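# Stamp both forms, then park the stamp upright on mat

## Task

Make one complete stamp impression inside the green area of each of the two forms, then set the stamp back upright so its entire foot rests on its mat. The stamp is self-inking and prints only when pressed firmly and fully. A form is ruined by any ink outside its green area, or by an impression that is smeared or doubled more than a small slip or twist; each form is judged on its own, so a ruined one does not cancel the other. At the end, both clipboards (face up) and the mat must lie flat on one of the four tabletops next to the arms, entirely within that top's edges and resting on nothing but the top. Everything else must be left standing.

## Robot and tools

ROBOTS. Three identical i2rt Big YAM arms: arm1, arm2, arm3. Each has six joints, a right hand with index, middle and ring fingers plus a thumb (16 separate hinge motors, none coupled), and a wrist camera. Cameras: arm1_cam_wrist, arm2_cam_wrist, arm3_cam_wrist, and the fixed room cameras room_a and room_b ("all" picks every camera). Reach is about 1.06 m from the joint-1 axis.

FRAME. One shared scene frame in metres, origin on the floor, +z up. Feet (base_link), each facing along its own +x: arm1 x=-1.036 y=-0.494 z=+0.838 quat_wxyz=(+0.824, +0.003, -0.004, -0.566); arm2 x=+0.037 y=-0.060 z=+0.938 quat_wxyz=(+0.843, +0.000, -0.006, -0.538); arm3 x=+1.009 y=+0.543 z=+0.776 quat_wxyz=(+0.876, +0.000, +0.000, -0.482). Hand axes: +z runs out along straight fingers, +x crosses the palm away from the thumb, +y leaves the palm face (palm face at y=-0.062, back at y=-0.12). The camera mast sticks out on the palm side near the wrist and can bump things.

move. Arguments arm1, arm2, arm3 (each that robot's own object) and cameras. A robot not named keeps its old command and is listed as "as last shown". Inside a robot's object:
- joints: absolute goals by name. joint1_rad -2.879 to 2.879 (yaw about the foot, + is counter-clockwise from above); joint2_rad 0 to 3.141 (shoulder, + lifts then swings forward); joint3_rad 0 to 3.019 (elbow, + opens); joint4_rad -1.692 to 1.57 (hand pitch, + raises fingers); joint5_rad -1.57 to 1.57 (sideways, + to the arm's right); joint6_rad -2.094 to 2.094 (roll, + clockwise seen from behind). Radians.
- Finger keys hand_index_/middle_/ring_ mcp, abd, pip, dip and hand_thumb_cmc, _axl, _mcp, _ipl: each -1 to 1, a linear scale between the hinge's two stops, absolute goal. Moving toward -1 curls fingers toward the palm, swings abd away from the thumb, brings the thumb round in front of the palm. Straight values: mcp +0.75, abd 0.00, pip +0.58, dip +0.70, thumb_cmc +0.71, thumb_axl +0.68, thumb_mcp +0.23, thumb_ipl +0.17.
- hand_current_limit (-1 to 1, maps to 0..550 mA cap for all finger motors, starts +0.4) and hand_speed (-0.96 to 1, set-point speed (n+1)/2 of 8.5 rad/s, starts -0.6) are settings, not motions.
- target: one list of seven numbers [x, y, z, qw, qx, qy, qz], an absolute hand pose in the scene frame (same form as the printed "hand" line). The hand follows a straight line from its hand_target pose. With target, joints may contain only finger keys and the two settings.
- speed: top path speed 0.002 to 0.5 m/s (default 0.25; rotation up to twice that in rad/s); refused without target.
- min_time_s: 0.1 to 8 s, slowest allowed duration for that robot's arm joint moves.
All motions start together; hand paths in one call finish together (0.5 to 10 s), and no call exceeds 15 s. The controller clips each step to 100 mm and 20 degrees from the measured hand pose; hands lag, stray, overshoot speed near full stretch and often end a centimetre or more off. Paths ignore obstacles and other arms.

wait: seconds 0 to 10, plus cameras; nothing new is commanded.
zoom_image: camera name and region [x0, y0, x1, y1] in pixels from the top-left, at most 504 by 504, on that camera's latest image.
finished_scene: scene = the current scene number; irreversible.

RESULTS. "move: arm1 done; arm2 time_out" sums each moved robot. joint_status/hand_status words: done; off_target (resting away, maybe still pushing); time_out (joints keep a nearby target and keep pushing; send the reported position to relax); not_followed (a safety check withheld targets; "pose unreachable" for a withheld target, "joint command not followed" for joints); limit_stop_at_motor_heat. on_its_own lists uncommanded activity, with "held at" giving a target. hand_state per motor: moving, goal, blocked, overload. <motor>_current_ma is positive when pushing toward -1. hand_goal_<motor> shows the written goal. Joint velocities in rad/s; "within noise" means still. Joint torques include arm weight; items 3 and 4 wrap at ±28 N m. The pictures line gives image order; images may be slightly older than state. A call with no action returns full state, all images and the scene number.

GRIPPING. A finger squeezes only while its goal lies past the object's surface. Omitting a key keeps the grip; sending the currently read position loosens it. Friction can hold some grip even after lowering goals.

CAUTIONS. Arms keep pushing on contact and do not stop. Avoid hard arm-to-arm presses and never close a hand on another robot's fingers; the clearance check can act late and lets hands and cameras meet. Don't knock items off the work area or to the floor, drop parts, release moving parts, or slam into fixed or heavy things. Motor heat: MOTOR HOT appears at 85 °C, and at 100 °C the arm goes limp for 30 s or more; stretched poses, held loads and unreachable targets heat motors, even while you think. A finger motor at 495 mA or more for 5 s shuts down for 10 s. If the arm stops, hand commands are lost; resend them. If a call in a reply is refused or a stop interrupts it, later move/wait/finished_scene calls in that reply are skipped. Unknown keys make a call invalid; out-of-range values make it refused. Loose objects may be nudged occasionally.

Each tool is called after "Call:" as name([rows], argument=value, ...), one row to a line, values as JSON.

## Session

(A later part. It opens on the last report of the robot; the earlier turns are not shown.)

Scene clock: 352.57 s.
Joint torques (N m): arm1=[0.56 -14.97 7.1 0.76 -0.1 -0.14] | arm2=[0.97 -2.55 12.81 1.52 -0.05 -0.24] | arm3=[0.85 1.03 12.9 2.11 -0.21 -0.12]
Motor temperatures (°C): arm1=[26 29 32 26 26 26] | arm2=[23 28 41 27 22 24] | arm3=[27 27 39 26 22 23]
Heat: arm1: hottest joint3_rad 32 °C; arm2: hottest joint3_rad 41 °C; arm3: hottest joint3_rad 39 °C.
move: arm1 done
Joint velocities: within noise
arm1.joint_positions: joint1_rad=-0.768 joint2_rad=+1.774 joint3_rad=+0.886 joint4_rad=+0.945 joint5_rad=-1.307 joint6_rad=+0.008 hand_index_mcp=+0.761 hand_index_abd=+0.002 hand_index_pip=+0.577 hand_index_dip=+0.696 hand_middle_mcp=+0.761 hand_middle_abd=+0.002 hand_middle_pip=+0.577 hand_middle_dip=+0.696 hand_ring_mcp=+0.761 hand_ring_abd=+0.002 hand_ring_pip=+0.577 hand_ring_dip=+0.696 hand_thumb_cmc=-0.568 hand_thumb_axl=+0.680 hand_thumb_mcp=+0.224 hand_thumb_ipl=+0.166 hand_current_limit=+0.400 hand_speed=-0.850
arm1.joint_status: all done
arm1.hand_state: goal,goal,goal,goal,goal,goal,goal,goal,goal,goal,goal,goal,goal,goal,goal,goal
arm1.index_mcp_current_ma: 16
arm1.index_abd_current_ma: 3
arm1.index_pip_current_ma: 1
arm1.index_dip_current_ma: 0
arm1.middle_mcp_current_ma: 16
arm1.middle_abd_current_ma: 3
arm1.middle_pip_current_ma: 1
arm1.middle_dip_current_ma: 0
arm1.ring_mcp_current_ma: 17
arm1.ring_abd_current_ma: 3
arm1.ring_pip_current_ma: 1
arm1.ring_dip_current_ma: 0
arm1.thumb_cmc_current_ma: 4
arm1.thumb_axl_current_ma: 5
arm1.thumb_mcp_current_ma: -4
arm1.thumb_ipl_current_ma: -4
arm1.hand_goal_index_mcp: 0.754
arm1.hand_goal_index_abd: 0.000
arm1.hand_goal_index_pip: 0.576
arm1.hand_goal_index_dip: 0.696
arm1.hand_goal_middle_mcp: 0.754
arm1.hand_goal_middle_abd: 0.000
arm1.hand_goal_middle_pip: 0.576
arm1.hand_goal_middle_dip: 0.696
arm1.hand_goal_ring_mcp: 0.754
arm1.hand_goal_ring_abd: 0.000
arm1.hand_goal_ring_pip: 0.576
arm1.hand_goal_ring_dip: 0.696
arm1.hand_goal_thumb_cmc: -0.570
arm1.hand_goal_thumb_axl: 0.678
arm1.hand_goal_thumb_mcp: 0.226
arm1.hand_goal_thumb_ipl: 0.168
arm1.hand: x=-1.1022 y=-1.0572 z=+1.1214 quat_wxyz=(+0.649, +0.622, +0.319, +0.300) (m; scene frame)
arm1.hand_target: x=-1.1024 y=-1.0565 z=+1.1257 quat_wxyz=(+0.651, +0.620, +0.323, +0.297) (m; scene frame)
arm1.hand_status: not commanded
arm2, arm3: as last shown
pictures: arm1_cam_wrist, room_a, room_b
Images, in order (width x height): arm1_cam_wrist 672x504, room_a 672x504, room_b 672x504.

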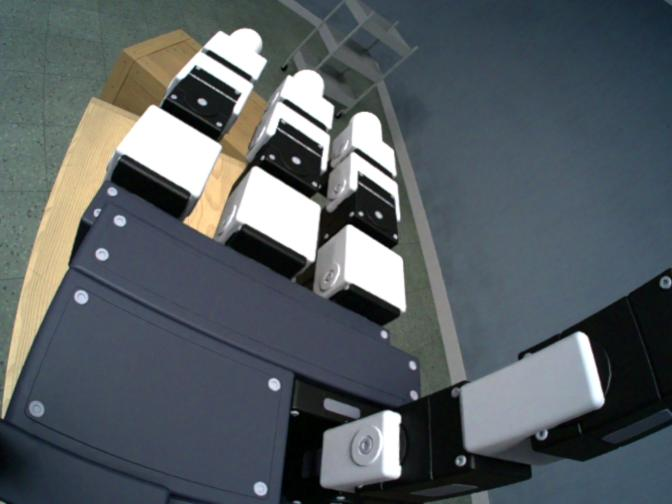

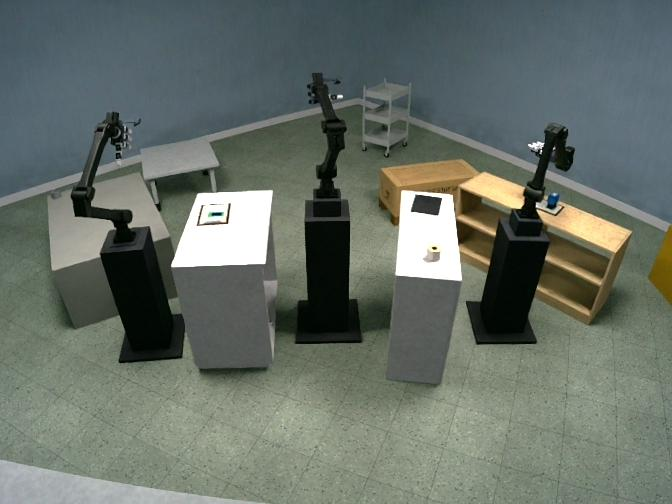

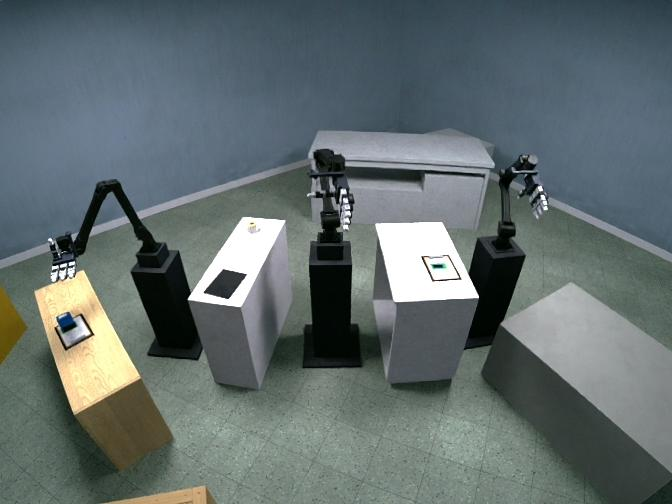

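Call:
move(arm1={"target": [-1.147, -1.156, 0.90, 0.6356, 0.6356, 0.3100, 0.3100], "speed": 0.15}, cameras=["arm1_cam_wrist", "room_b", "room_a"])

Call:
zoom_image(camera="room_b", region=[10, 230, 150, 370])

Call:
zoom_image(camera="room_a", region=[500, 100, 620, 230])

Scene clock: 356.03 s.
Joint torques (N m): arm1=[-0.09 -19.55 7.42 1.84 -0.25 0.03] | arm2=[0.97 -2.55 12.79 1.54 -0.05 -0.24] | arm3=[0.91 0.79 12.97 2.07 -0.22 -0.13]
Motor temperatures (°C): arm1=[26 29 32 26 26 26] | arm2=[23 28 41 27 22 24] | arm3=[27 27 39 26 22 23]
Heat: arm1: hottest joint3_rad 32 °C; arm2: hottest joint3_rad 41 °C; arm3: hottest joint3_rad 39 °C.
move: arm1 off_target
Joint velocities: within noise
arm1.joint_positions: joint1_rad=-0.770 joint2_rad=+2.421 joint3_rad=+1.253 joint4_rad=+1.083 joint5_rad=-1.316 joint6_rad=-0.052 hand_index_mcp=+0.761 hand_index_abd=+0.002 hand_index_pip=+0.577 hand_index_dip=+0.696 hand_middle_mcp=+0.761 hand_middle_abd=+0.002 hand_middle_pip=+0.577 hand_middle_dip=+0.696 hand_ring_mcp=+0.762 hand_ring_abd=+0.002 hand_ring_pip=+0.577 hand_ring_dip=+0.696 hand_thumb_cmc=-0.568 hand_thumb_axl=+0.680 hand_thumb_mcp=+0.224 hand_thumb_ipl=+0.166 hand_current_limit=+0.400 hand_speed=-0.850
arm1.joint_status: not commanded
arm1.hand_state: goal,goal,goal,goal,goal,goal,goal,goal,goal,goal,goal,goal,goal,goal,goal,goal
arm1.index_mcp_current_ma: 17
arm1.index_abd_current_ma: 3
arm1.index_pip_current_ma: 1
arm1.index_dip_current_ma: 0
arm1.middle_mcp_current_ma: 17
arm1.middle_abd_current_ma: 3
arm1.middle_pip_current_ma: 1
arm1.middle_dip_current_ma: 0
arm1.ring_mcp_current_ma: 18
arm1.ring_abd_current_ma: 3
arm1.ring_pip_current_ma: 1
arm1.ring_dip_current_ma: 0
arm1.thumb_cmc_current_ma: 4
arm1.thumb_axl_current_ma: 5
arm1.thumb_mcp_current_ma: -4
arm1.thumb_ipl_current_ma: -4
arm1.hand_goal_index_mcp: 0.754
arm1.hand_goal_index_abd: 0.000
arm1.hand_goal_index_pip: 0.576
arm1.hand_goal_index_dip: 0.696
arm1.hand_goal_middle_mcp: 0.754
arm1.hand_goal_middle_abd: 0.000
arm1.hand_goal_middle_pip: 0.576
arm1.hand_goal_middle_dip: 0.696
arm1.hand_goal_ring_mcp: 0.754
arm1.hand_goal_ring_abd: 0.000
arm1.hand_goal_ring_pip: 0.576
arm1.hand_goal_ring_dip: 0.696
arm1.hand_goal_thumb_cmc: -0.570
arm1.hand_goal_thumb_axl: 0.678
arm1.hand_goal_thumb_mcp: 0.226
arm1.hand_goal_thumb_ipl: 0.168
arm1.hand: x=-1.1382 y=-1.1500 z=+0.8883 quat_wxyz=(+0.624, +0.645, +0.302, +0.322) (m; scene frame)
arm1.hand_target: x=-1.1469 y=-1.1556 z=+0.9001 quat_wxyz=(+0.635, +0.636, +0.310, +0.310) (m; scene frame)
arm1.hand_status: off_target (0.016 m and 2.4 deg from the pose sent, 0.246 m and 2.6 deg at the start)
arm2, arm3: as last shown
pictures: arm1_cam_wrist, room_a, room_b
Images, in order (width x height): arm1_cam_wrist 672x504, room_a 672x504, room_b 672x504.

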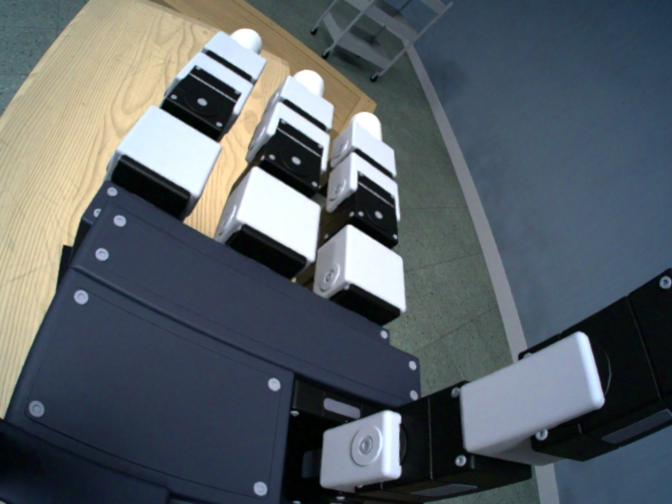

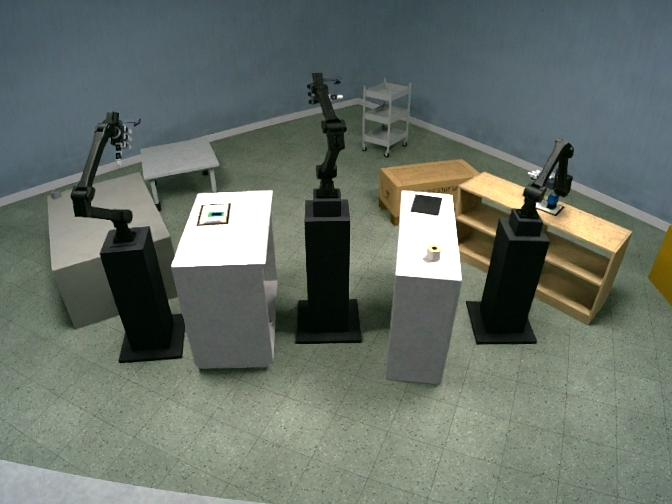

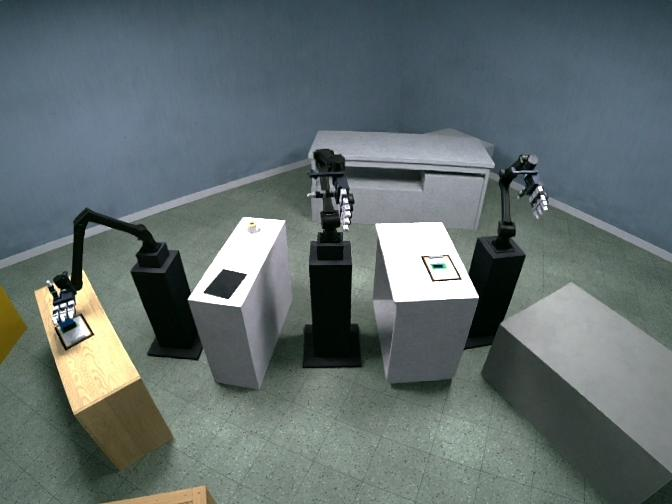

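Scaled by 3.600 from the camera's 672x504 image, which has a finer 960x720 frame.

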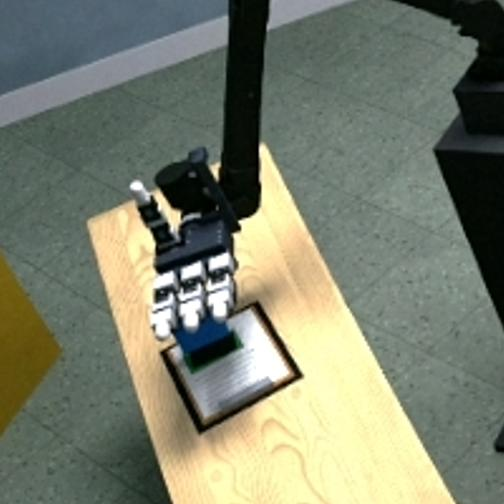

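Scaled by 3.877 from the camera's 672x504 image, which has a finer 960x720 frame.

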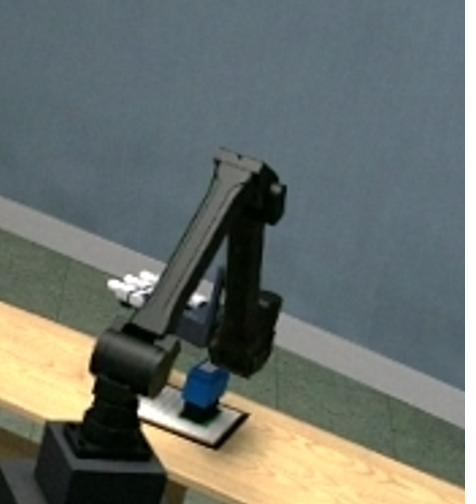

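Call:
move(arm1={"target": [-1.157, -1.162, 0.862, 0.6414, 0.6295, 0.3222, 0.2976], "speed": 0.1}, cameras=["room_b", "room_a"])

Call:
zoom_image(camera="room_b", region=[30, 260, 110, 360])

Call:
zoom_image(camera="room_a", region=[510, 130, 610, 230])

Scene clock: 358.80 s.
Joint torques (N m): arm1=[0.03 -20.25 7.19 1.7 -0.27 -0.11] | arm2=[0.97 -2.55 12.79 1.52 -0.05 -0.24] | arm3=[0.97 0.79 13.05 2.07 -0.24 -0.13]
Motor temperatures (°C): arm1=[26 29 32 26 26 26] | arm2=[23 28 41 27 22 24] | arm3=[27 27 39 26 22 23]
Heat: arm1: hottest joint3_rad 32 °C; arm2: hottest joint3_rad 41 °C; arm3: hottest joint3_rad 39 °C.
move: arm1 off_target
Joint velocities: within noise
arm1.joint_positions: joint1_rad=-0.784 joint2_rad=+2.529 joint3_rad=+1.342 joint4_rad=+1.099 joint5_rad=-1.329 joint6_rad=-0.078 hand_index_mcp=+0.761 hand_index_abd=+0.002 hand_index_pip=+0.577 hand_index_dip=+0.696 hand_middle_mcp=+0.761 hand_middle_abd=+0.002 hand_middle_pip=+0.577 hand_middle_dip=+0.696 hand_ring_mcp=+0.762 hand_ring_abd=+0.002 hand_ring_pip=+0.577 hand_ring_dip=+0.696 hand_thumb_cmc=-0.568 hand_thumb_axl=+0.680 hand_thumb_mcp=+0.224 hand_thumb_ipl=+0.166 hand_current_limit=+0.400 hand_speed=-0.850
arm1.joint_status: not commanded
arm1.hand_state: goal,goal,goal,goal,goal,goal,goal,goal,goal,goal,goal,goal,goal,goal,goal,goal
arm1.index_mcp_current_ma: 17
arm1.index_abd_current_ma: 3
arm1.index_pip_current_ma: 1
arm1.index_dip_current_ma: 0
arm1.middle_mcp_current_ma: 17
arm1.middle_abd_current_ma: 3
arm1.middle_pip_current_ma: 1
arm1.middle_dip_current_ma: 0
arm1.ring_mcp_current_ma: 18
arm1.ring_abd_current_ma: 3
arm1.ring_pip_current_ma: 1
arm1.ring_dip_current_ma: 0
arm1.thumb_cmc_current_ma: 4
arm1.thumb_axl_current_ma: 5
arm1.thumb_mcp_current_ma: -4
arm1.thumb_ipl_current_ma: -4
arm1.hand_goal_index_mcp: 0.754
arm1.hand_goal_index_abd: 0.000
arm1.hand_goal_index_pip: 0.576
arm1.hand_goal_index_dip: 0.696
arm1.hand_goal_middle_mcp: 0.754
arm1.hand_goal_middle_abd: 0.000
arm1.hand_goal_middle_pip: 0.576
arm1.hand_goal_middle_dip: 0.696
arm1.hand_goal_ring_mcp: 0.754
arm1.hand_goal_ring_abd: 0.000
arm1.hand_goal_ring_pip: 0.576
arm1.hand_goal_ring_dip: 0.696
arm1.hand_goal_thumb_cmc: -0.570
arm1.hand_goal_thumb_axl: 0.678
arm1.hand_goal_thumb_mcp: 0.226
arm1.hand_goal_thumb_ipl: 0.168
arm1.hand: x=-1.1493 y=-1.1570 z=+0.8494 quat_wxyz=(+0.628, +0.641, +0.309, +0.314) (m; scene frame)
arm1.hand_target: x=-1.1568 y=-1.1617 z=+0.8619 quat_wxyz=(+0.641, +0.630, +0.322, +0.297) (m; scene frame)
arm1.hand_status: off_target (0.016 m and 3.2 deg from the pose sent, 0.035 m and 4.5 deg at the start)
arm2, arm3: as last shown
pictures: room_a, room_b
Images, in order (width x height): room_a 672x504, room_b 672x504.

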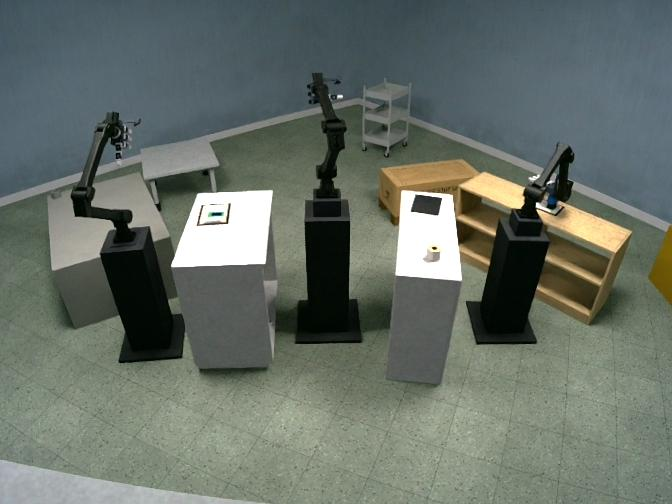

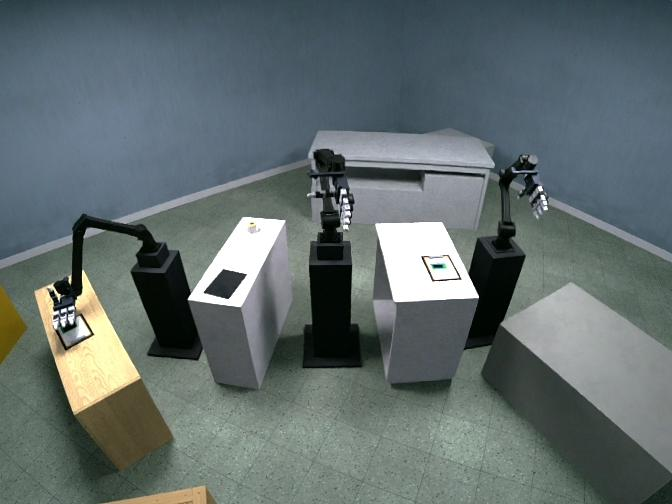

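Scaled by 5.040 from the camera's 672x504 image, which has a finer 960x720 frame.

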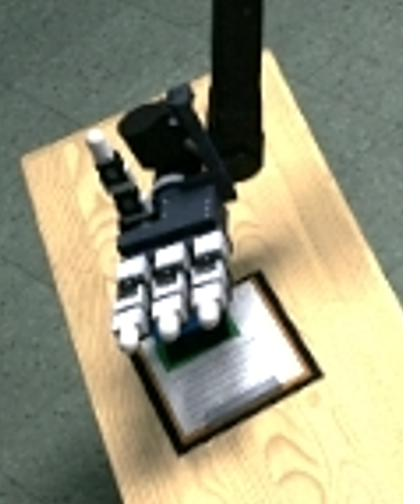

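Scaled by 5.040 from the camera's 672x504 image, which has a finer 960x720 frame.

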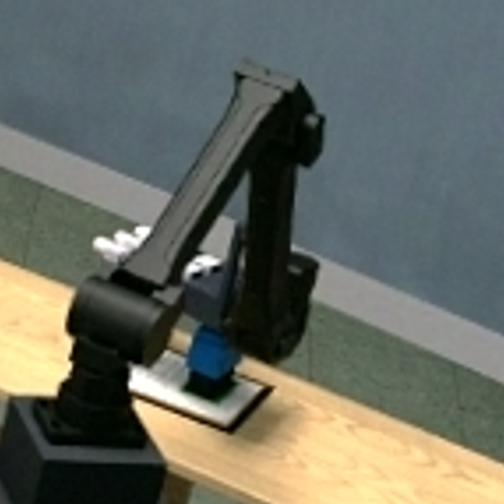

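Call:
move(arm1={"target": [-1.157, -1.162, 0.836, 0.6414, 0.6295, 0.3222, 0.2976], "speed": 0.08}, cameras=["room_b", "room_a"])

Call:
zoom_image(camera="room_b", region=[30, 260, 110, 360])

Call:
zoom_image(camera="room_a", region=[510, 130, 610, 230])

Scene clock: 362.40 s.
Joint torques (N m): arm1=[-0.03 -20.25 6.95 1.85 -0.26 -0.06] | arm2=[0.97 -2.55 12.79 1.52 -0.05 -0.24] | arm3=[0.91 0.73 12.94 2.13 -0.23 -0.11]
Motor temperatures (°C): arm1=[26 30 32 26 26 26] | arm2=[23 28 41 27 22 24] | arm3=[27 27 39 26 22 23]
Heat: arm1: hottest joint3_rad 32 °C; arm2: hottest joint3_rad 41 °C; arm3: hottest joint3_rad 39 °C.
move: arm1 off_target
Joint velocities: within noise
arm1.joint_positions: joint1_rad=-0.784 joint2_rad=+2.589 joint3_rad=+1.378 joint4_rad=+1.125 joint5_rad=-1.329 joint6_rad=-0.084 hand_index_mcp=+0.761 hand_index_abd=+0.002 hand_index_pip=+0.577 hand_index_dip=+0.696 hand_middle_mcp=+0.761 hand_middle_abd=+0.002 hand_middle_pip=+0.577 hand_middle_dip=+0.696 hand_ring_mcp=+0.762 hand_ring_abd=+0.002 hand_ring_pip=+0.577 hand_ring_dip=+0.696 hand_thumb_cmc=-0.568 hand_thumb_axl=+0.680 hand_thumb_mcp=+0.224 hand_thumb_ipl=+0.166 hand_current_limit=+0.400 hand_speed=-0.850
arm1.joint_status: not commanded
arm1.hand_state: goal,goal,goal,goal,goal,goal,goal,goal,goal,goal,goal,goal,goal,goal,goal,goal
arm1.index_mcp_current_ma: 17
arm1.index_abd_current_ma: 3
arm1.index_pip_current_ma: 1
arm1.index_dip_current_ma: 0
arm1.middle_mcp_current_ma: 17
arm1.middle_abd_current_ma: 3
arm1.middle_pip_current_ma: 1
arm1.middle_dip_current_ma: 0
arm1.ring_mcp_current_ma: 18
arm1.ring_abd_current_ma: 3
arm1.ring_pip_current_ma: 1
arm1.ring_dip_current_ma: 0
arm1.thumb_cmc_current_ma: 4
arm1.thumb_axl_current_ma: 5
arm1.thumb_mcp_current_ma: -4
arm1.thumb_ipl_current_ma: -4
arm1.hand_goal_index_mcp: 0.754
arm1.hand_goal_index_abd: 0.000
arm1.hand_goal_index_pip: 0.576
arm1.hand_goal_index_dip: 0.696
arm1.hand_goal_middle_mcp: 0.754
arm1.hand_goal_middle_abd: 0.000
arm1.hand_goal_middle_pip: 0.576
arm1.hand_goal_middle_dip: 0.696
arm1.hand_goal_ring_mcp: 0.754
arm1.hand_goal_ring_abd: 0.000
arm1.hand_goal_ring_pip: 0.576
arm1.hand_goal_ring_dip: 0.696
arm1.hand_goal_thumb_cmc: -0.570
arm1.hand_goal_thumb_axl: 0.678
arm1.hand_goal_thumb_mcp: 0.226
arm1.hand_goal_thumb_ipl: 0.168
arm1.hand: x=-1.1490 y=-1.1570 z=+0.8254 quat_wxyz=(+0.629, +0.640, +0.312, +0.312) (m; scene frame)
arm1.hand_target: x=-1.1568 y=-1.1617 z=+0.8361 quat_wxyz=(+0.641, +0.630, +0.322, +0.297) (m; scene frame)
arm1.hand_status: off_target (0.014 m and 2.7 deg from the pose sent, 0.016 m and 3.2 deg at the start)
arm2, arm3: as last shown
pictures: room_a, room_b
Images, in order (width x height): room_a 672x504, room_b 672x504.

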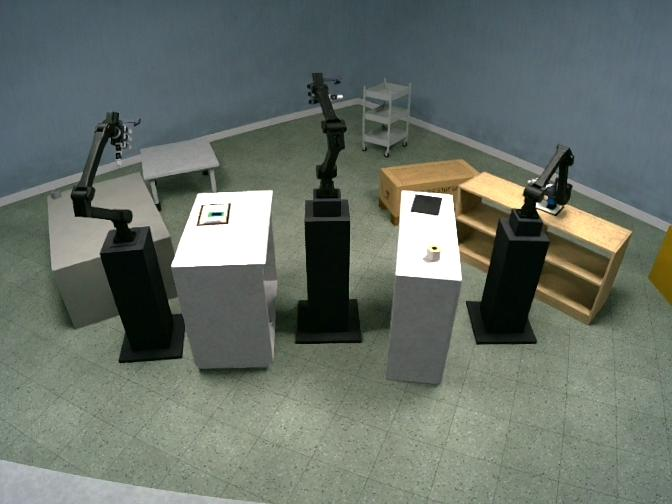

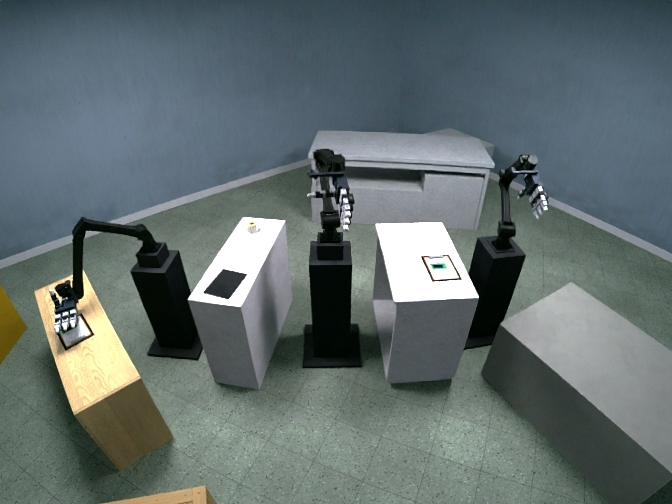

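Scaled by 5.040 from the camera's 672x504 image, which has a finer 960x720 frame.

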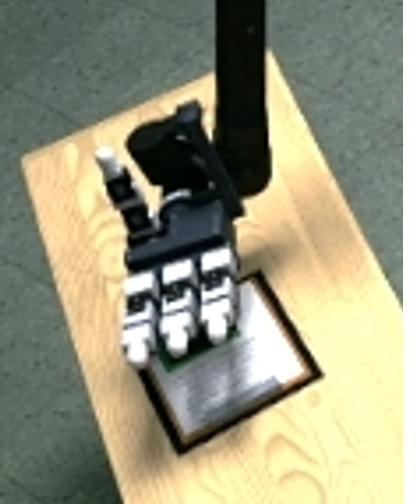

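Scaled by 5.040 from the camera's 672x504 image, which has a finer 960x720 frame.

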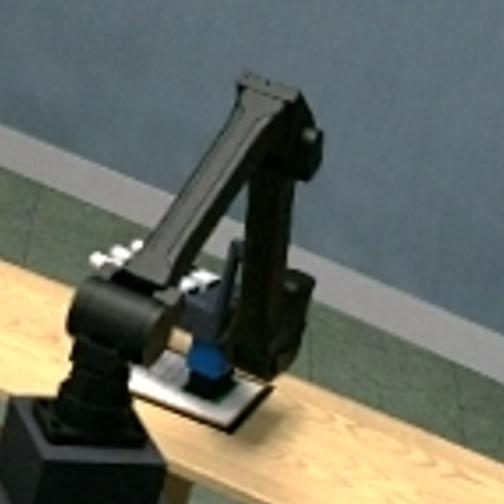

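Call:
move(arm1={"target": [-1.157, -1.162, 0.800, 0.6414, 0.6295, 0.3222, 0.2976], "speed": 0.05}, cameras=["room_a"])

Call:
zoom_image(camera="room_a", region=[510, 130, 610, 230])

Scene clock: 364.10 s.
Joint torques (N m): arm1=[-0.09 -17.73 6.57 1.17 0.06 -0.03] | arm2=[0.97 -2.55 12.79 1.52 -0.05 -0.24] | arm3=[0.73 0.91 13.08 2.14 -0.23 -0.11]
Motor temperatures (°C): arm1=[26 30 32 26 26 26] | arm2=[23 28 41 27 22 24] | arm3=[27 27 39 26 22 23]
Heat: arm1: hottest joint3_rad 32 °C; arm2: hottest joint3_rad 41 °C; arm3: hottest joint3_rad 39 °C.
move: arm1 off_target
Joint velocities: within noise
arm1.joint_positions: joint1_rad=-0.784 joint2_rad=+2.642 joint3_rad=+1.439 joint4_rad=+1.168 joint5_rad=-1.336 joint6_rad=-0.087 hand_index_mcp=+0.762 hand_index_abd=+0.002 hand_index_pip=+0.577 hand_index_dip=+0.696 hand_middle_mcp=+0.762 hand_middle_abd=+0.002 hand_middle_pip=+0.577 hand_middle_dip=+0.696 hand_ring_mcp=+0.762 hand_ring_abd=+0.002 hand_ring_pip=+0.577 hand_ring_dip=+0.696 hand_thumb_cmc=-0.568 hand_thumb_axl=+0.680 hand_thumb_mcp=+0.224 hand_thumb_ipl=+0.166 hand_current_limit=+0.400 hand_speed=-0.850
arm1.joint_status: not commanded
arm1.hand_state: goal,goal,goal,goal,goal,goal,goal,goal,goal,goal,goal,goal,goal,goal,goal,goal
arm1.index_mcp_current_ma: 19
arm1.index_abd_current_ma: 3
arm1.index_pip_current_ma: 1
arm1.index_dip_current_ma: 0
arm1.middle_mcp_current_ma: 19
arm1.middle_abd_current_ma: 3
arm1.middle_pip_current_ma: 1
arm1.middle_dip_current_ma: 0
arm1.ring_mcp_current_ma: 20
arm1.ring_abd_current_ma: 3
arm1.ring_pip_current_ma: 1
arm1.ring_dip_current_ma: 0
arm1.thumb_cmc_current_ma: 4
arm1.thumb_axl_current_ma: 5
arm1.thumb_mcp_current_ma: -4
arm1.thumb_ipl_current_ma: -4
arm1.hand_goal_index_mcp: 0.754
arm1.hand_goal_index_abd: 0.000
arm1.hand_goal_index_pip: 0.576
arm1.hand_goal_index_dip: 0.696
arm1.hand_goal_middle_mcp: 0.754
arm1.hand_goal_middle_abd: 0.000
arm1.hand_goal_middle_pip: 0.576
arm1.hand_goal_middle_dip: 0.696
arm1.hand_goal_ring_mcp: 0.754
arm1.hand_goal_ring_abd: 0.000
arm1.hand_goal_ring_pip: 0.576
arm1.hand_goal_ring_dip: 0.696
arm1.hand_goal_thumb_cmc: -0.570
arm1.hand_goal_thumb_axl: 0.678
arm1.hand_goal_thumb_mcp: 0.226
arm1.hand_goal_thumb_ipl: 0.168
arm1.hand: x=-1.1506 y=-1.1613 z=+0.8146 quat_wxyz=(+0.641, +0.626, +0.328, +0.299) (m; scene frame)
arm1.hand_target: x=-1.1569 y=-1.1615 z=+0.8002 quat_wxyz=(+0.641, +0.630, +0.322, +0.297) (m; scene frame)
arm1.hand_status: off_target (0.016 m and 0.8 deg from the pose sent, 0.027 m and 2.7 deg at the start)
arm2, arm3: as last shown
pictures: room_a
Images, in order (width x height): room_a 672x504.

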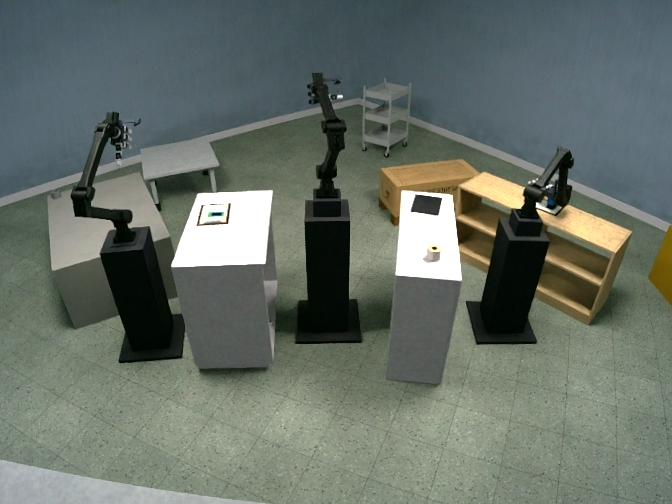

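Scaled by 5.040 from the camera's 672x504 image, which has a finer 960x720 frame.

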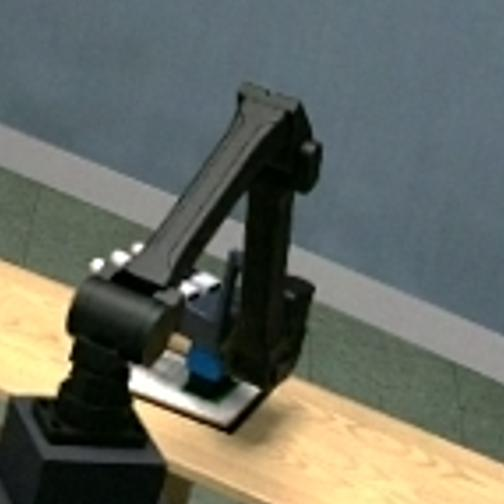

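Call:
move(arm1={"target": [-1.153, -1.161, 0.765, 0.6356, 0.6356, 0.3100, 0.3100], "speed": 0.05})

Call:
move(arm1={"target": [-1.153, -1.161, 0.735, 0.6356, 0.6356, 0.3100, 0.3100], "speed": 0.05}, cameras=["room_a"])

Call:
zoom_image(camera="room_a", region=[510, 130, 610, 230])

Scene clock: 366.40 s.
Joint torques (N m): arm1=[0.38 -15.91 6.34 0.96 0.34 -0.03] | arm2=[1.03 -2.55 12.81 1.52 -0.05 -0.24] | arm3=[1.08 0.62 13 2.13 -0.22 -0.11]
Motor temperatures (°C): arm1=[26 30 32 25 26 26] | arm2=[23 28 42 27 22 24] | arm3=[27 27 39 26 22 23]
Heat: arm1: hottest joint3_rad 32 °C; arm2: hottest joint3_rad 42 °C; arm3: hottest joint3_rad 39 °C.
move: arm1 off_target
Joint velocities: within noise
arm1.joint_positions: joint1_rad=-0.784 joint2_rad=+2.701 joint3_rad=+1.480 joint4_rad=+1.217 joint5_rad=-1.336 joint6_rad=-0.046 hand_index_mcp=+0.762 hand_index_abd=+0.002 hand_index_pip=+0.577 hand_index_dip=+0.696 hand_middle_mcp=+0.762 hand_middle_abd=+0.002 hand_middle_pip=+0.577 hand_middle_dip=+0.696 hand_ring_mcp=+0.762 hand_ring_abd=+0.002 hand_ring_pip=+0.577 hand_ring_dip=+0.696 hand_thumb_cmc=-0.568 hand_thumb_axl=+0.680 hand_thumb_mcp=+0.224 hand_thumb_ipl=+0.166 hand_current_limit=+0.400 hand_speed=-0.850
arm1.joint_status: not commanded
arm1.hand_state: goal,goal,goal,goal,goal,goal,goal,goal,goal,goal,goal,goal,goal,goal,goal,goal
arm1.index_mcp_current_ma: 19
arm1.index_abd_current_ma: 3
arm1.index_pip_current_ma: 1
arm1.index_dip_current_ma: 0
arm1.middle_mcp_current_ma: 19
arm1.middle_abd_current_ma: 3
arm1.middle_pip_current_ma: 1
arm1.middle_dip_current_ma: 0
arm1.ring_mcp_current_ma: 20
arm1.ring_abd_current_ma: 3
arm1.ring_pip_current_ma: 1
arm1.ring_dip_current_ma: 0
arm1.thumb_cmc_current_ma: 4
arm1.thumb_axl_current_ma: 5
arm1.thumb_mcp_current_ma: -4
arm1.thumb_ipl_current_ma: -4
arm1.hand_goal_index_mcp: 0.754
arm1.hand_goal_index_abd: 0.000
arm1.hand_goal_index_pip: 0.576
arm1.hand_goal_index_dip: 0.696
arm1.hand_goal_middle_mcp: 0.754
arm1.hand_goal_middle_abd: 0.000
arm1.hand_goal_middle_pip: 0.576
arm1.hand_goal_middle_dip: 0.696
arm1.hand_goal_ring_mcp: 0.754
arm1.hand_goal_ring_abd: 0.000
arm1.hand_goal_ring_pip: 0.576
arm1.hand_goal_ring_dip: 0.696
arm1.hand_goal_thumb_cmc: -0.570
arm1.hand_goal_thumb_axl: 0.678
arm1.hand_goal_thumb_mcp: 0.226
arm1.hand_goal_thumb_ipl: 0.168
arm1.hand: x=-1.1513 y=-1.1616 z=+0.7933 quat_wxyz=(+0.641, +0.626, +0.323, +0.304) (m; scene frame)
arm1.hand_target: x=-1.1527 y=-1.1596 z=+0.7657 quat_wxyz=(+0.635, +0.636, +0.310, +0.310) (m; scene frame)
arm1.hand_status: off_target (0.028 m and 2.1 deg from the pose sent, 0.050 m and 2.7 deg at the start)
arm2, arm3: as last shown
pictures: none

Scene clock: 367.90 s.
Joint torques (N m): arm1=[0.32 -13.39 6.01 0.39 0.6 -0.23] | arm2=[0.97 -2.55 12.79 1.54 -0.05 -0.24] | arm3=[0.91 1.08 13.08 2.09 -0.22 -0.12]
Motor temperatures (°C): arm1=[26 30 32 25 26 26] | arm2=[23 28 42 27 22 24] | arm3=[27 27 39 26 22 23]
Heat: arm1: hottest joint3_rad 32 °C; arm2: hottest joint3_rad 42 °C; arm3: hottest joint3_rad 39 °C.
move: arm1 off_target
Joint velocities: within noise
arm1.joint_positions: joint1_rad=-0.784 joint2_rad=+2.730 joint3_rad=+1.534 joint4_rad=+1.254 joint5_rad=-1.341 joint6_rad=-0.012 hand_index_mcp=+0.762 hand_index_abd=+0.002 hand_index_pip=+0.577 hand_index_dip=+0.696 hand_middle_mcp=+0.762 hand_middle_abd=+0.002 hand_middle_pip=+0.577 hand_middle_dip=+0.696 hand_ring_mcp=+0.762 hand_ring_abd=+0.002 hand_ring_pip=+0.577 hand_ring_dip=+0.696 hand_thumb_cmc=-0.568 hand_thumb_axl=+0.680 hand_thumb_mcp=+0.224 hand_thumb_ipl=+0.166 hand_current_limit=+0.400 hand_speed=-0.850
arm1.joint_status: not commanded
arm1.hand_state: goal,goal,goal,goal,goal,goal,goal,goal,goal,goal,goal,goal,goal,goal,goal,goal
arm1.index_mcp_current_ma: 20
arm1.index_abd_current_ma: 3
arm1.index_pip_current_ma: 1
arm1.index_dip_current_ma: 0
arm1.middle_mcp_current_ma: 19
arm1.middle_abd_current_ma: 2
arm1.middle_pip_current_ma: 1
arm1.middle_dip_current_ma: 0
arm1.ring_mcp_current_ma: 20
arm1.ring_abd_current_ma: 3
arm1.ring_pip_current_ma: 1
arm1.ring_dip_current_ma: 0
arm1.thumb_cmc_current_ma: 3
arm1.thumb_axl_current_ma: 5
arm1.thumb_mcp_current_ma: -4
arm1.thumb_ipl_current_ma: -4
arm1.hand_goal_index_mcp: 0.754
arm1.hand_goal_index_abd: 0.000
arm1.hand_goal_index_pip: 0.576
arm1.hand_goal_index_dip: 0.696
arm1.hand_goal_middle_mcp: 0.754
arm1.hand_goal_middle_abd: 0.000
arm1.hand_goal_middle_pip: 0.576
arm1.hand_goal_middle_dip: 0.696
arm1.hand_goal_ring_mcp: 0.754
arm1.hand_goal_ring_abd: 0.000
arm1.hand_goal_ring_pip: 0.576
arm1.hand_goal_ring_dip: 0.696
arm1.hand_goal_thumb_cmc: -0.570
arm1.hand_goal_thumb_axl: 0.678
arm1.hand_goal_thumb_mcp: 0.226
arm1.hand_goal_thumb_ipl: 0.168
arm1.hand: x=-1.1550 y=-1.1690 z=+0.7935 quat_wxyz=(+0.649, +0.616, +0.331, +0.299) (m; scene frame)
arm1.hand_target: x=-1.1517 y=-1.1570 z=+0.7378 quat_wxyz=(+0.635, +0.636, +0.310, +0.310) (m; scene frame)
arm1.hand_status: off_target (0.059 m and 3.8 deg from the pose sent, 0.058 m and 2.1 deg at the start)
arm2, arm3: as last shown
pictures: room_a
Images, in order (width x height): room_a 672x504.

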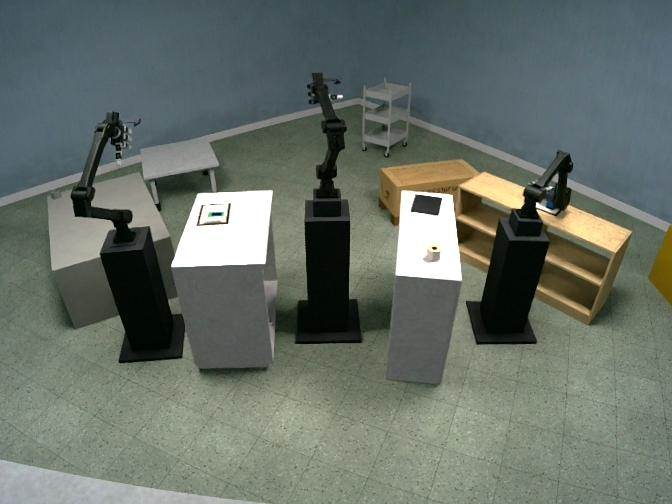

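Scaled by 5.040 from the camera's 672x504 image, which has a finer 960x720 frame.

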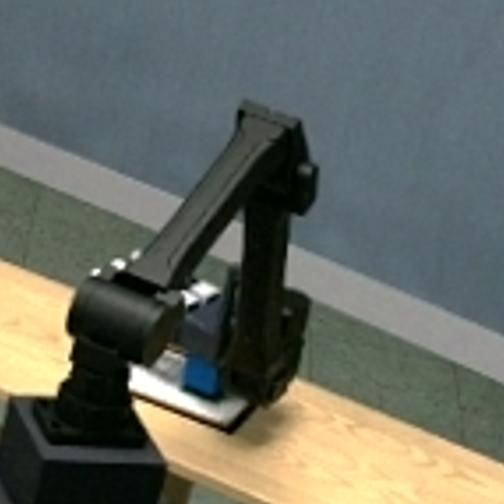

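Call:
move(arm1={"target": [-1.158, -1.172, 0.86, 0.6414, 0.6295, 0.3222, 0.2976], "speed": 0.15}, cameras=["room_a", "room_b"])

Call:
zoom_image(camera="room_b", region=[30, 260, 110, 360])

Call:
zoom_image(camera="room_a", region=[510, 130, 610, 230])

Scene clock: 370.47 s.
Joint torques (N m): arm1=[0.44 -21.89 4.96 0.66 -0.05 -0.1] | arm2=[0.97 -2.55 12.79 1.52 -0.05 -0.24] | arm3=[0.97 0.91 13.15 2.07 -0.2 -0.13]
Motor temperatures (°C): arm1=[26 30 32 25 26 26] | arm2=[23 28 42 27 22 24] | arm3=[27 27 39 26 22 23]
Heat: arm1: hottest joint3_rad 32 °C; arm2: hottest joint3_rad 42 °C; arm3: hottest joint3_rad 39 °C.
move: arm1 done
Joint velocities: within noise
arm1.joint_positions: joint1_rad=-0.784 joint2_rad=+2.560 joint3_rad=+1.409 joint4_rad=+1.111 joint5_rad=-1.328 joint6_rad=-0.068 hand_index_mcp=+0.763 hand_index_abd=+0.002 hand_index_pip=+0.577 hand_index_dip=+0.696 hand_middle_mcp=+0.763 hand_middle_abd=+0.002 hand_middle_pip=+0.577 hand_middle_dip=+0.696 hand_ring_mcp=+0.763 hand_ring_abd=+0.002 hand_ring_pip=+0.577 hand_ring_dip=+0.696 hand_thumb_cmc=-0.568 hand_thumb_axl=+0.680 hand_thumb_mcp=+0.224 hand_thumb_ipl=+0.166 hand_current_limit=+0.400 hand_speed=-0.850
arm1.joint_status: not commanded
arm1.hand_state: goal,goal,goal,goal,goal,goal,goal,goal,goal,goal,goal,goal,goal,goal,goal,goal
arm1.index_mcp_current_ma: 21
arm1.index_abd_current_ma: 3
arm1.index_pip_current_ma: 1
arm1.index_dip_current_ma: 0
arm1.middle_mcp_current_ma: 21
arm1.middle_abd_current_ma: 2
arm1.middle_pip_current_ma: 1
arm1.middle_dip_current_ma: 0
arm1.ring_mcp_current_ma: 21
arm1.ring_abd_current_ma: 3
arm1.ring_pip_current_ma: 1
arm1.ring_dip_current_ma: 0
arm1.thumb_cmc_current_ma: 3
arm1.thumb_axl_current_ma: 5
arm1.thumb_mcp_current_ma: -4
arm1.thumb_ipl_current_ma: -4
arm1.hand_goal_index_mcp: 0.754
arm1.hand_goal_index_abd: 0.000
arm1.hand_goal_index_pip: 0.576
arm1.hand_goal_index_dip: 0.696
arm1.hand_goal_middle_mcp: 0.754
arm1.hand_goal_middle_abd: 0.000
arm1.hand_goal_middle_pip: 0.576
arm1.hand_goal_middle_dip: 0.696
arm1.hand_goal_ring_mcp: 0.754
arm1.hand_goal_ring_abd: 0.000
arm1.hand_goal_ring_pip: 0.576
arm1.hand_goal_ring_dip: 0.696
arm1.hand_goal_thumb_cmc: -0.570
arm1.hand_goal_thumb_axl: 0.678
arm1.hand_goal_thumb_mcp: 0.226
arm1.hand_goal_thumb_ipl: 0.168
arm1.hand: x=-1.1559 y=-1.1704 z=+0.8502 quat_wxyz=(+0.638, +0.632, +0.318, +0.304) (m; scene frame)
arm1.hand_target: x=-1.1580 y=-1.1720 z=+0.8600 quat_wxyz=(+0.642, +0.629, +0.322, +0.298) (m; scene frame)
arm1.hand_status: done (0.010 m and 1.0 deg from the pose sent, 0.067 m and 2.0 deg at the start)
arm2.joint_positions: joint1_rad=+0.187 joint2_rad=+0.805 joint3_rad=+1.048 joint4_rad=-0.591 joint5_rad=+0.002 joint6_rad=+1.558 hand_index_mcp=+0.755 hand_index_abd=+0.002 hand_index_pip=+0.576 hand_index_dip=+0.696 hand_middle_mcp=+0.753 hand_middle_abd=+0.002 hand_middle_pip=+0.576 hand_middle_dip=+0.694 hand_ring_mcp=+0.755 hand_ring_abd=+0.002 hand_ring_pip=+0.577 hand_ring_dip=+0.696 hand_thumb_cmc=-0.563 hand_thumb_axl=+0.680 hand_thumb_mcp=+0.224 hand_thumb_ipl=+0.166 hand_current_limit=+0.400 hand_speed=-0.600
arm2.joint_status: not commanded
arm2.hand_state: goal,goal,goal,goal,goal,goal,goal,goal,goal,goal,goal,goal,goal,goal,goal,goal
arm2.index_mcp_current_ma: 1
arm2.index_abd_current_ma: 1
arm2.index_pip_current_ma: 0
arm2.index_dip_current_ma: 0
arm2.middle_mcp_current_ma: 0
arm2.middle_abd_current_ma: 1
arm2.middle_pip_current_ma: 0
arm2.middle_dip_current_ma: -1
arm2.ring_mcp_current_ma: 0
arm2.ring_abd_current_ma: 1
arm2.ring_pip_current_ma: 0
arm2.ring_dip_current_ma: 0
arm2.thumb_cmc_current_ma: 6
arm2.thumb_axl_current_ma: 2
arm2.thumb_mcp_current_ma: -1
arm2.thumb_ipl_current_ma: -2
arm2.hand_goal_index_mcp: 0.754
arm2.hand_goal_index_abd: 0.000
arm2.hand_goal_index_pip: 0.576
arm2.hand_goal_index_dip: 0.696
arm2.hand_goal_middle_mcp: 0.754
arm2.hand_goal_middle_abd: 0.000
arm2.hand_goal_middle_pip: 0.576
arm2.hand_goal_middle_dip: 0.696
arm2.hand_goal_ring_mcp: 0.754
arm2.hand_goal_ring_abd: 0.000
arm2.hand_goal_ring_pip: 0.576
arm2.hand_goal_ring_dip: 0.696
arm2.hand_goal_thumb_cmc: -0.570
arm2.hand_goal_thumb_axl: 0.678
arm2.hand_goal_thumb_mcp: 0.226
arm2.hand_goal_thumb_ipl: 0.168
arm2.hand: x=+0.1983 y=-0.4367 z=+1.3789 quat_wxyz=(+0.266, +0.727, -0.370, +0.513) (m; scene frame)
arm2.hand_target: x=+0.2017 y=-0.4321 z=+1.4103 quat_wxyz=(+0.272, +0.717, -0.357, +0.532) (m; scene frame)
arm2.hand_status: not commanded
arm3.joint_positions: joint1_rad=-0.317 joint2_rad=+0.607 joint3_rad=+1.243 joint4_rad=-1.193 joint5_rad=-0.237 joint6_rad=+1.481 hand_index_mcp=+0.754 hand_index_abd=+0.002 hand_index_pip=+0.577 hand_index_dip=+0.696 hand_middle_mcp=+0.751 hand_middle_abd=+0.005 hand_middle_pip=+0.575 hand_middle_dip=+0.696 hand_ring_mcp=+0.751 hand_ring_abd=+0.010 hand_ring_pip=+0.573 hand_ring_dip=+0.693 hand_thumb_cmc=+0.715 hand_thumb_axl=+0.677 hand_thumb_mcp=+0.226 hand_thumb_ipl=+0.168 hand_current_limit=+0.400 hand_speed=-0.600
arm3.joint_status: not commanded
arm3.hand_state: goal,goal,goal,goal,goal,goal,goal,goal,goal,goal,goal,goal,goal,goal,goal,goal
arm3.index_mcp_current_ma: 0
arm3.index_abd_current_ma: 0
arm3.index_pip_current_ma: 0
arm3.index_dip_current_ma: 0
arm3.middle_mcp_current_ma: 0
arm3.middle_abd_current_ma: 1
arm3.middle_pip_current_ma: 0
arm3.middle_dip_current_ma: 0
arm3.ring_mcp_current_ma: 0
arm3.ring_abd_current_ma: 2
arm3.ring_pip_current_ma: 0
arm3.ring_dip_current_ma: 0
arm3.thumb_cmc_current_ma: 0
arm3.thumb_axl_current_ma: 0
arm3.thumb_mcp_current_ma: 0
arm3.thumb_ipl_current_ma: 0
arm3.hand_goal_index_mcp: 0.754
arm3.hand_goal_index_abd: 0.000
arm3.hand_goal_index_pip: 0.576
arm3.hand_goal_index_dip: 0.696
arm3.hand_goal_middle_mcp: 0.754
arm3.hand_goal_middle_abd: 0.000
arm3.hand_goal_middle_pip: 0.576
arm3.hand_goal_middle_dip: 0.696
arm3.hand_goal_ring_mcp: 0.754
arm3.hand_goal_ring_abd: 0.000
arm3.hand_goal_ring_pip: 0.576
arm3.hand_goal_ring_dip: 0.696
arm3.hand_goal_thumb_cmc: 0.714
arm3.hand_goal_thumb_axl: 0.678
arm3.hand_goal_thumb_mcp: 0.226
arm3.hand_goal_thumb_ipl: 0.168
arm3.hand: x=+1.0328 y=+0.2686 z=+1.2535 quat_wxyz=(+0.234, +0.742, -0.455, +0.434) (m; scene frame)
arm3.hand_target: x=+1.0355 y=+0.2771 z=+1.2837 quat_wxyz=(+0.248, +0.737, -0.436, +0.453) (m; scene frame)
arm3.hand_status: not commanded
pictures: room_a, room_b
Images, in order (width x height): room_a 672x504, room_b 672x504.

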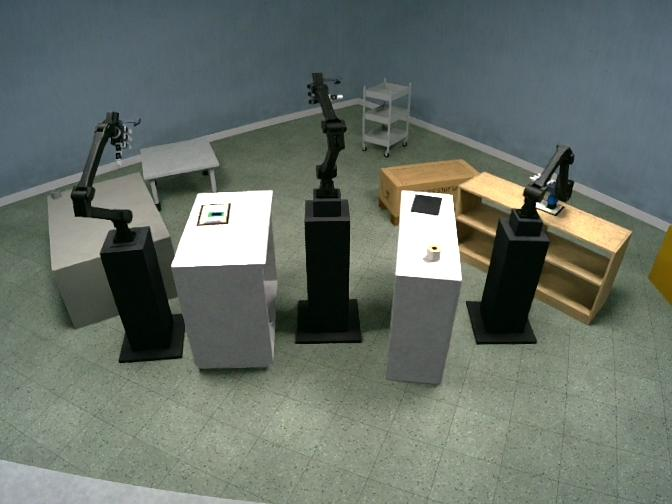

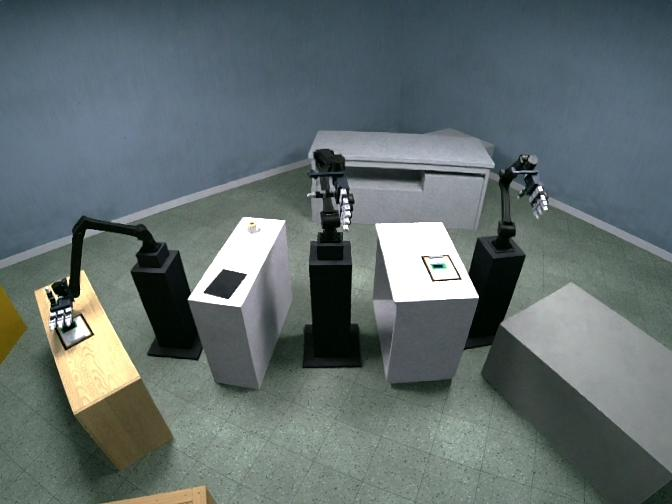

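Scaled by 5.040 from the camera's 672x504 image, which has a finer 960x720 frame.

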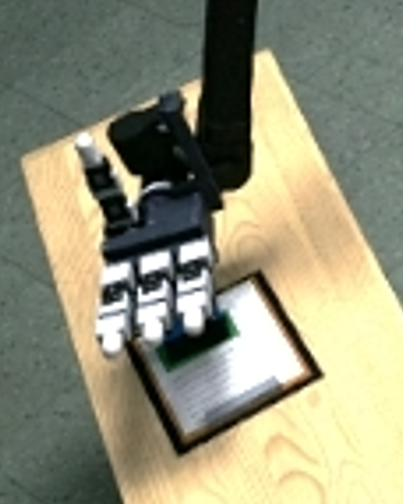

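Scaled by 5.040 from the camera's 672x504 image, which has a finer 960x720 frame.

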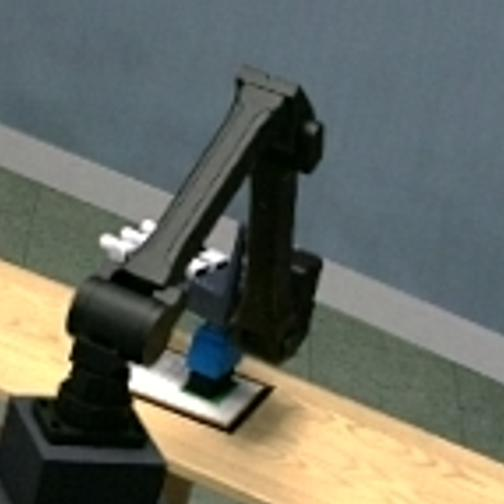

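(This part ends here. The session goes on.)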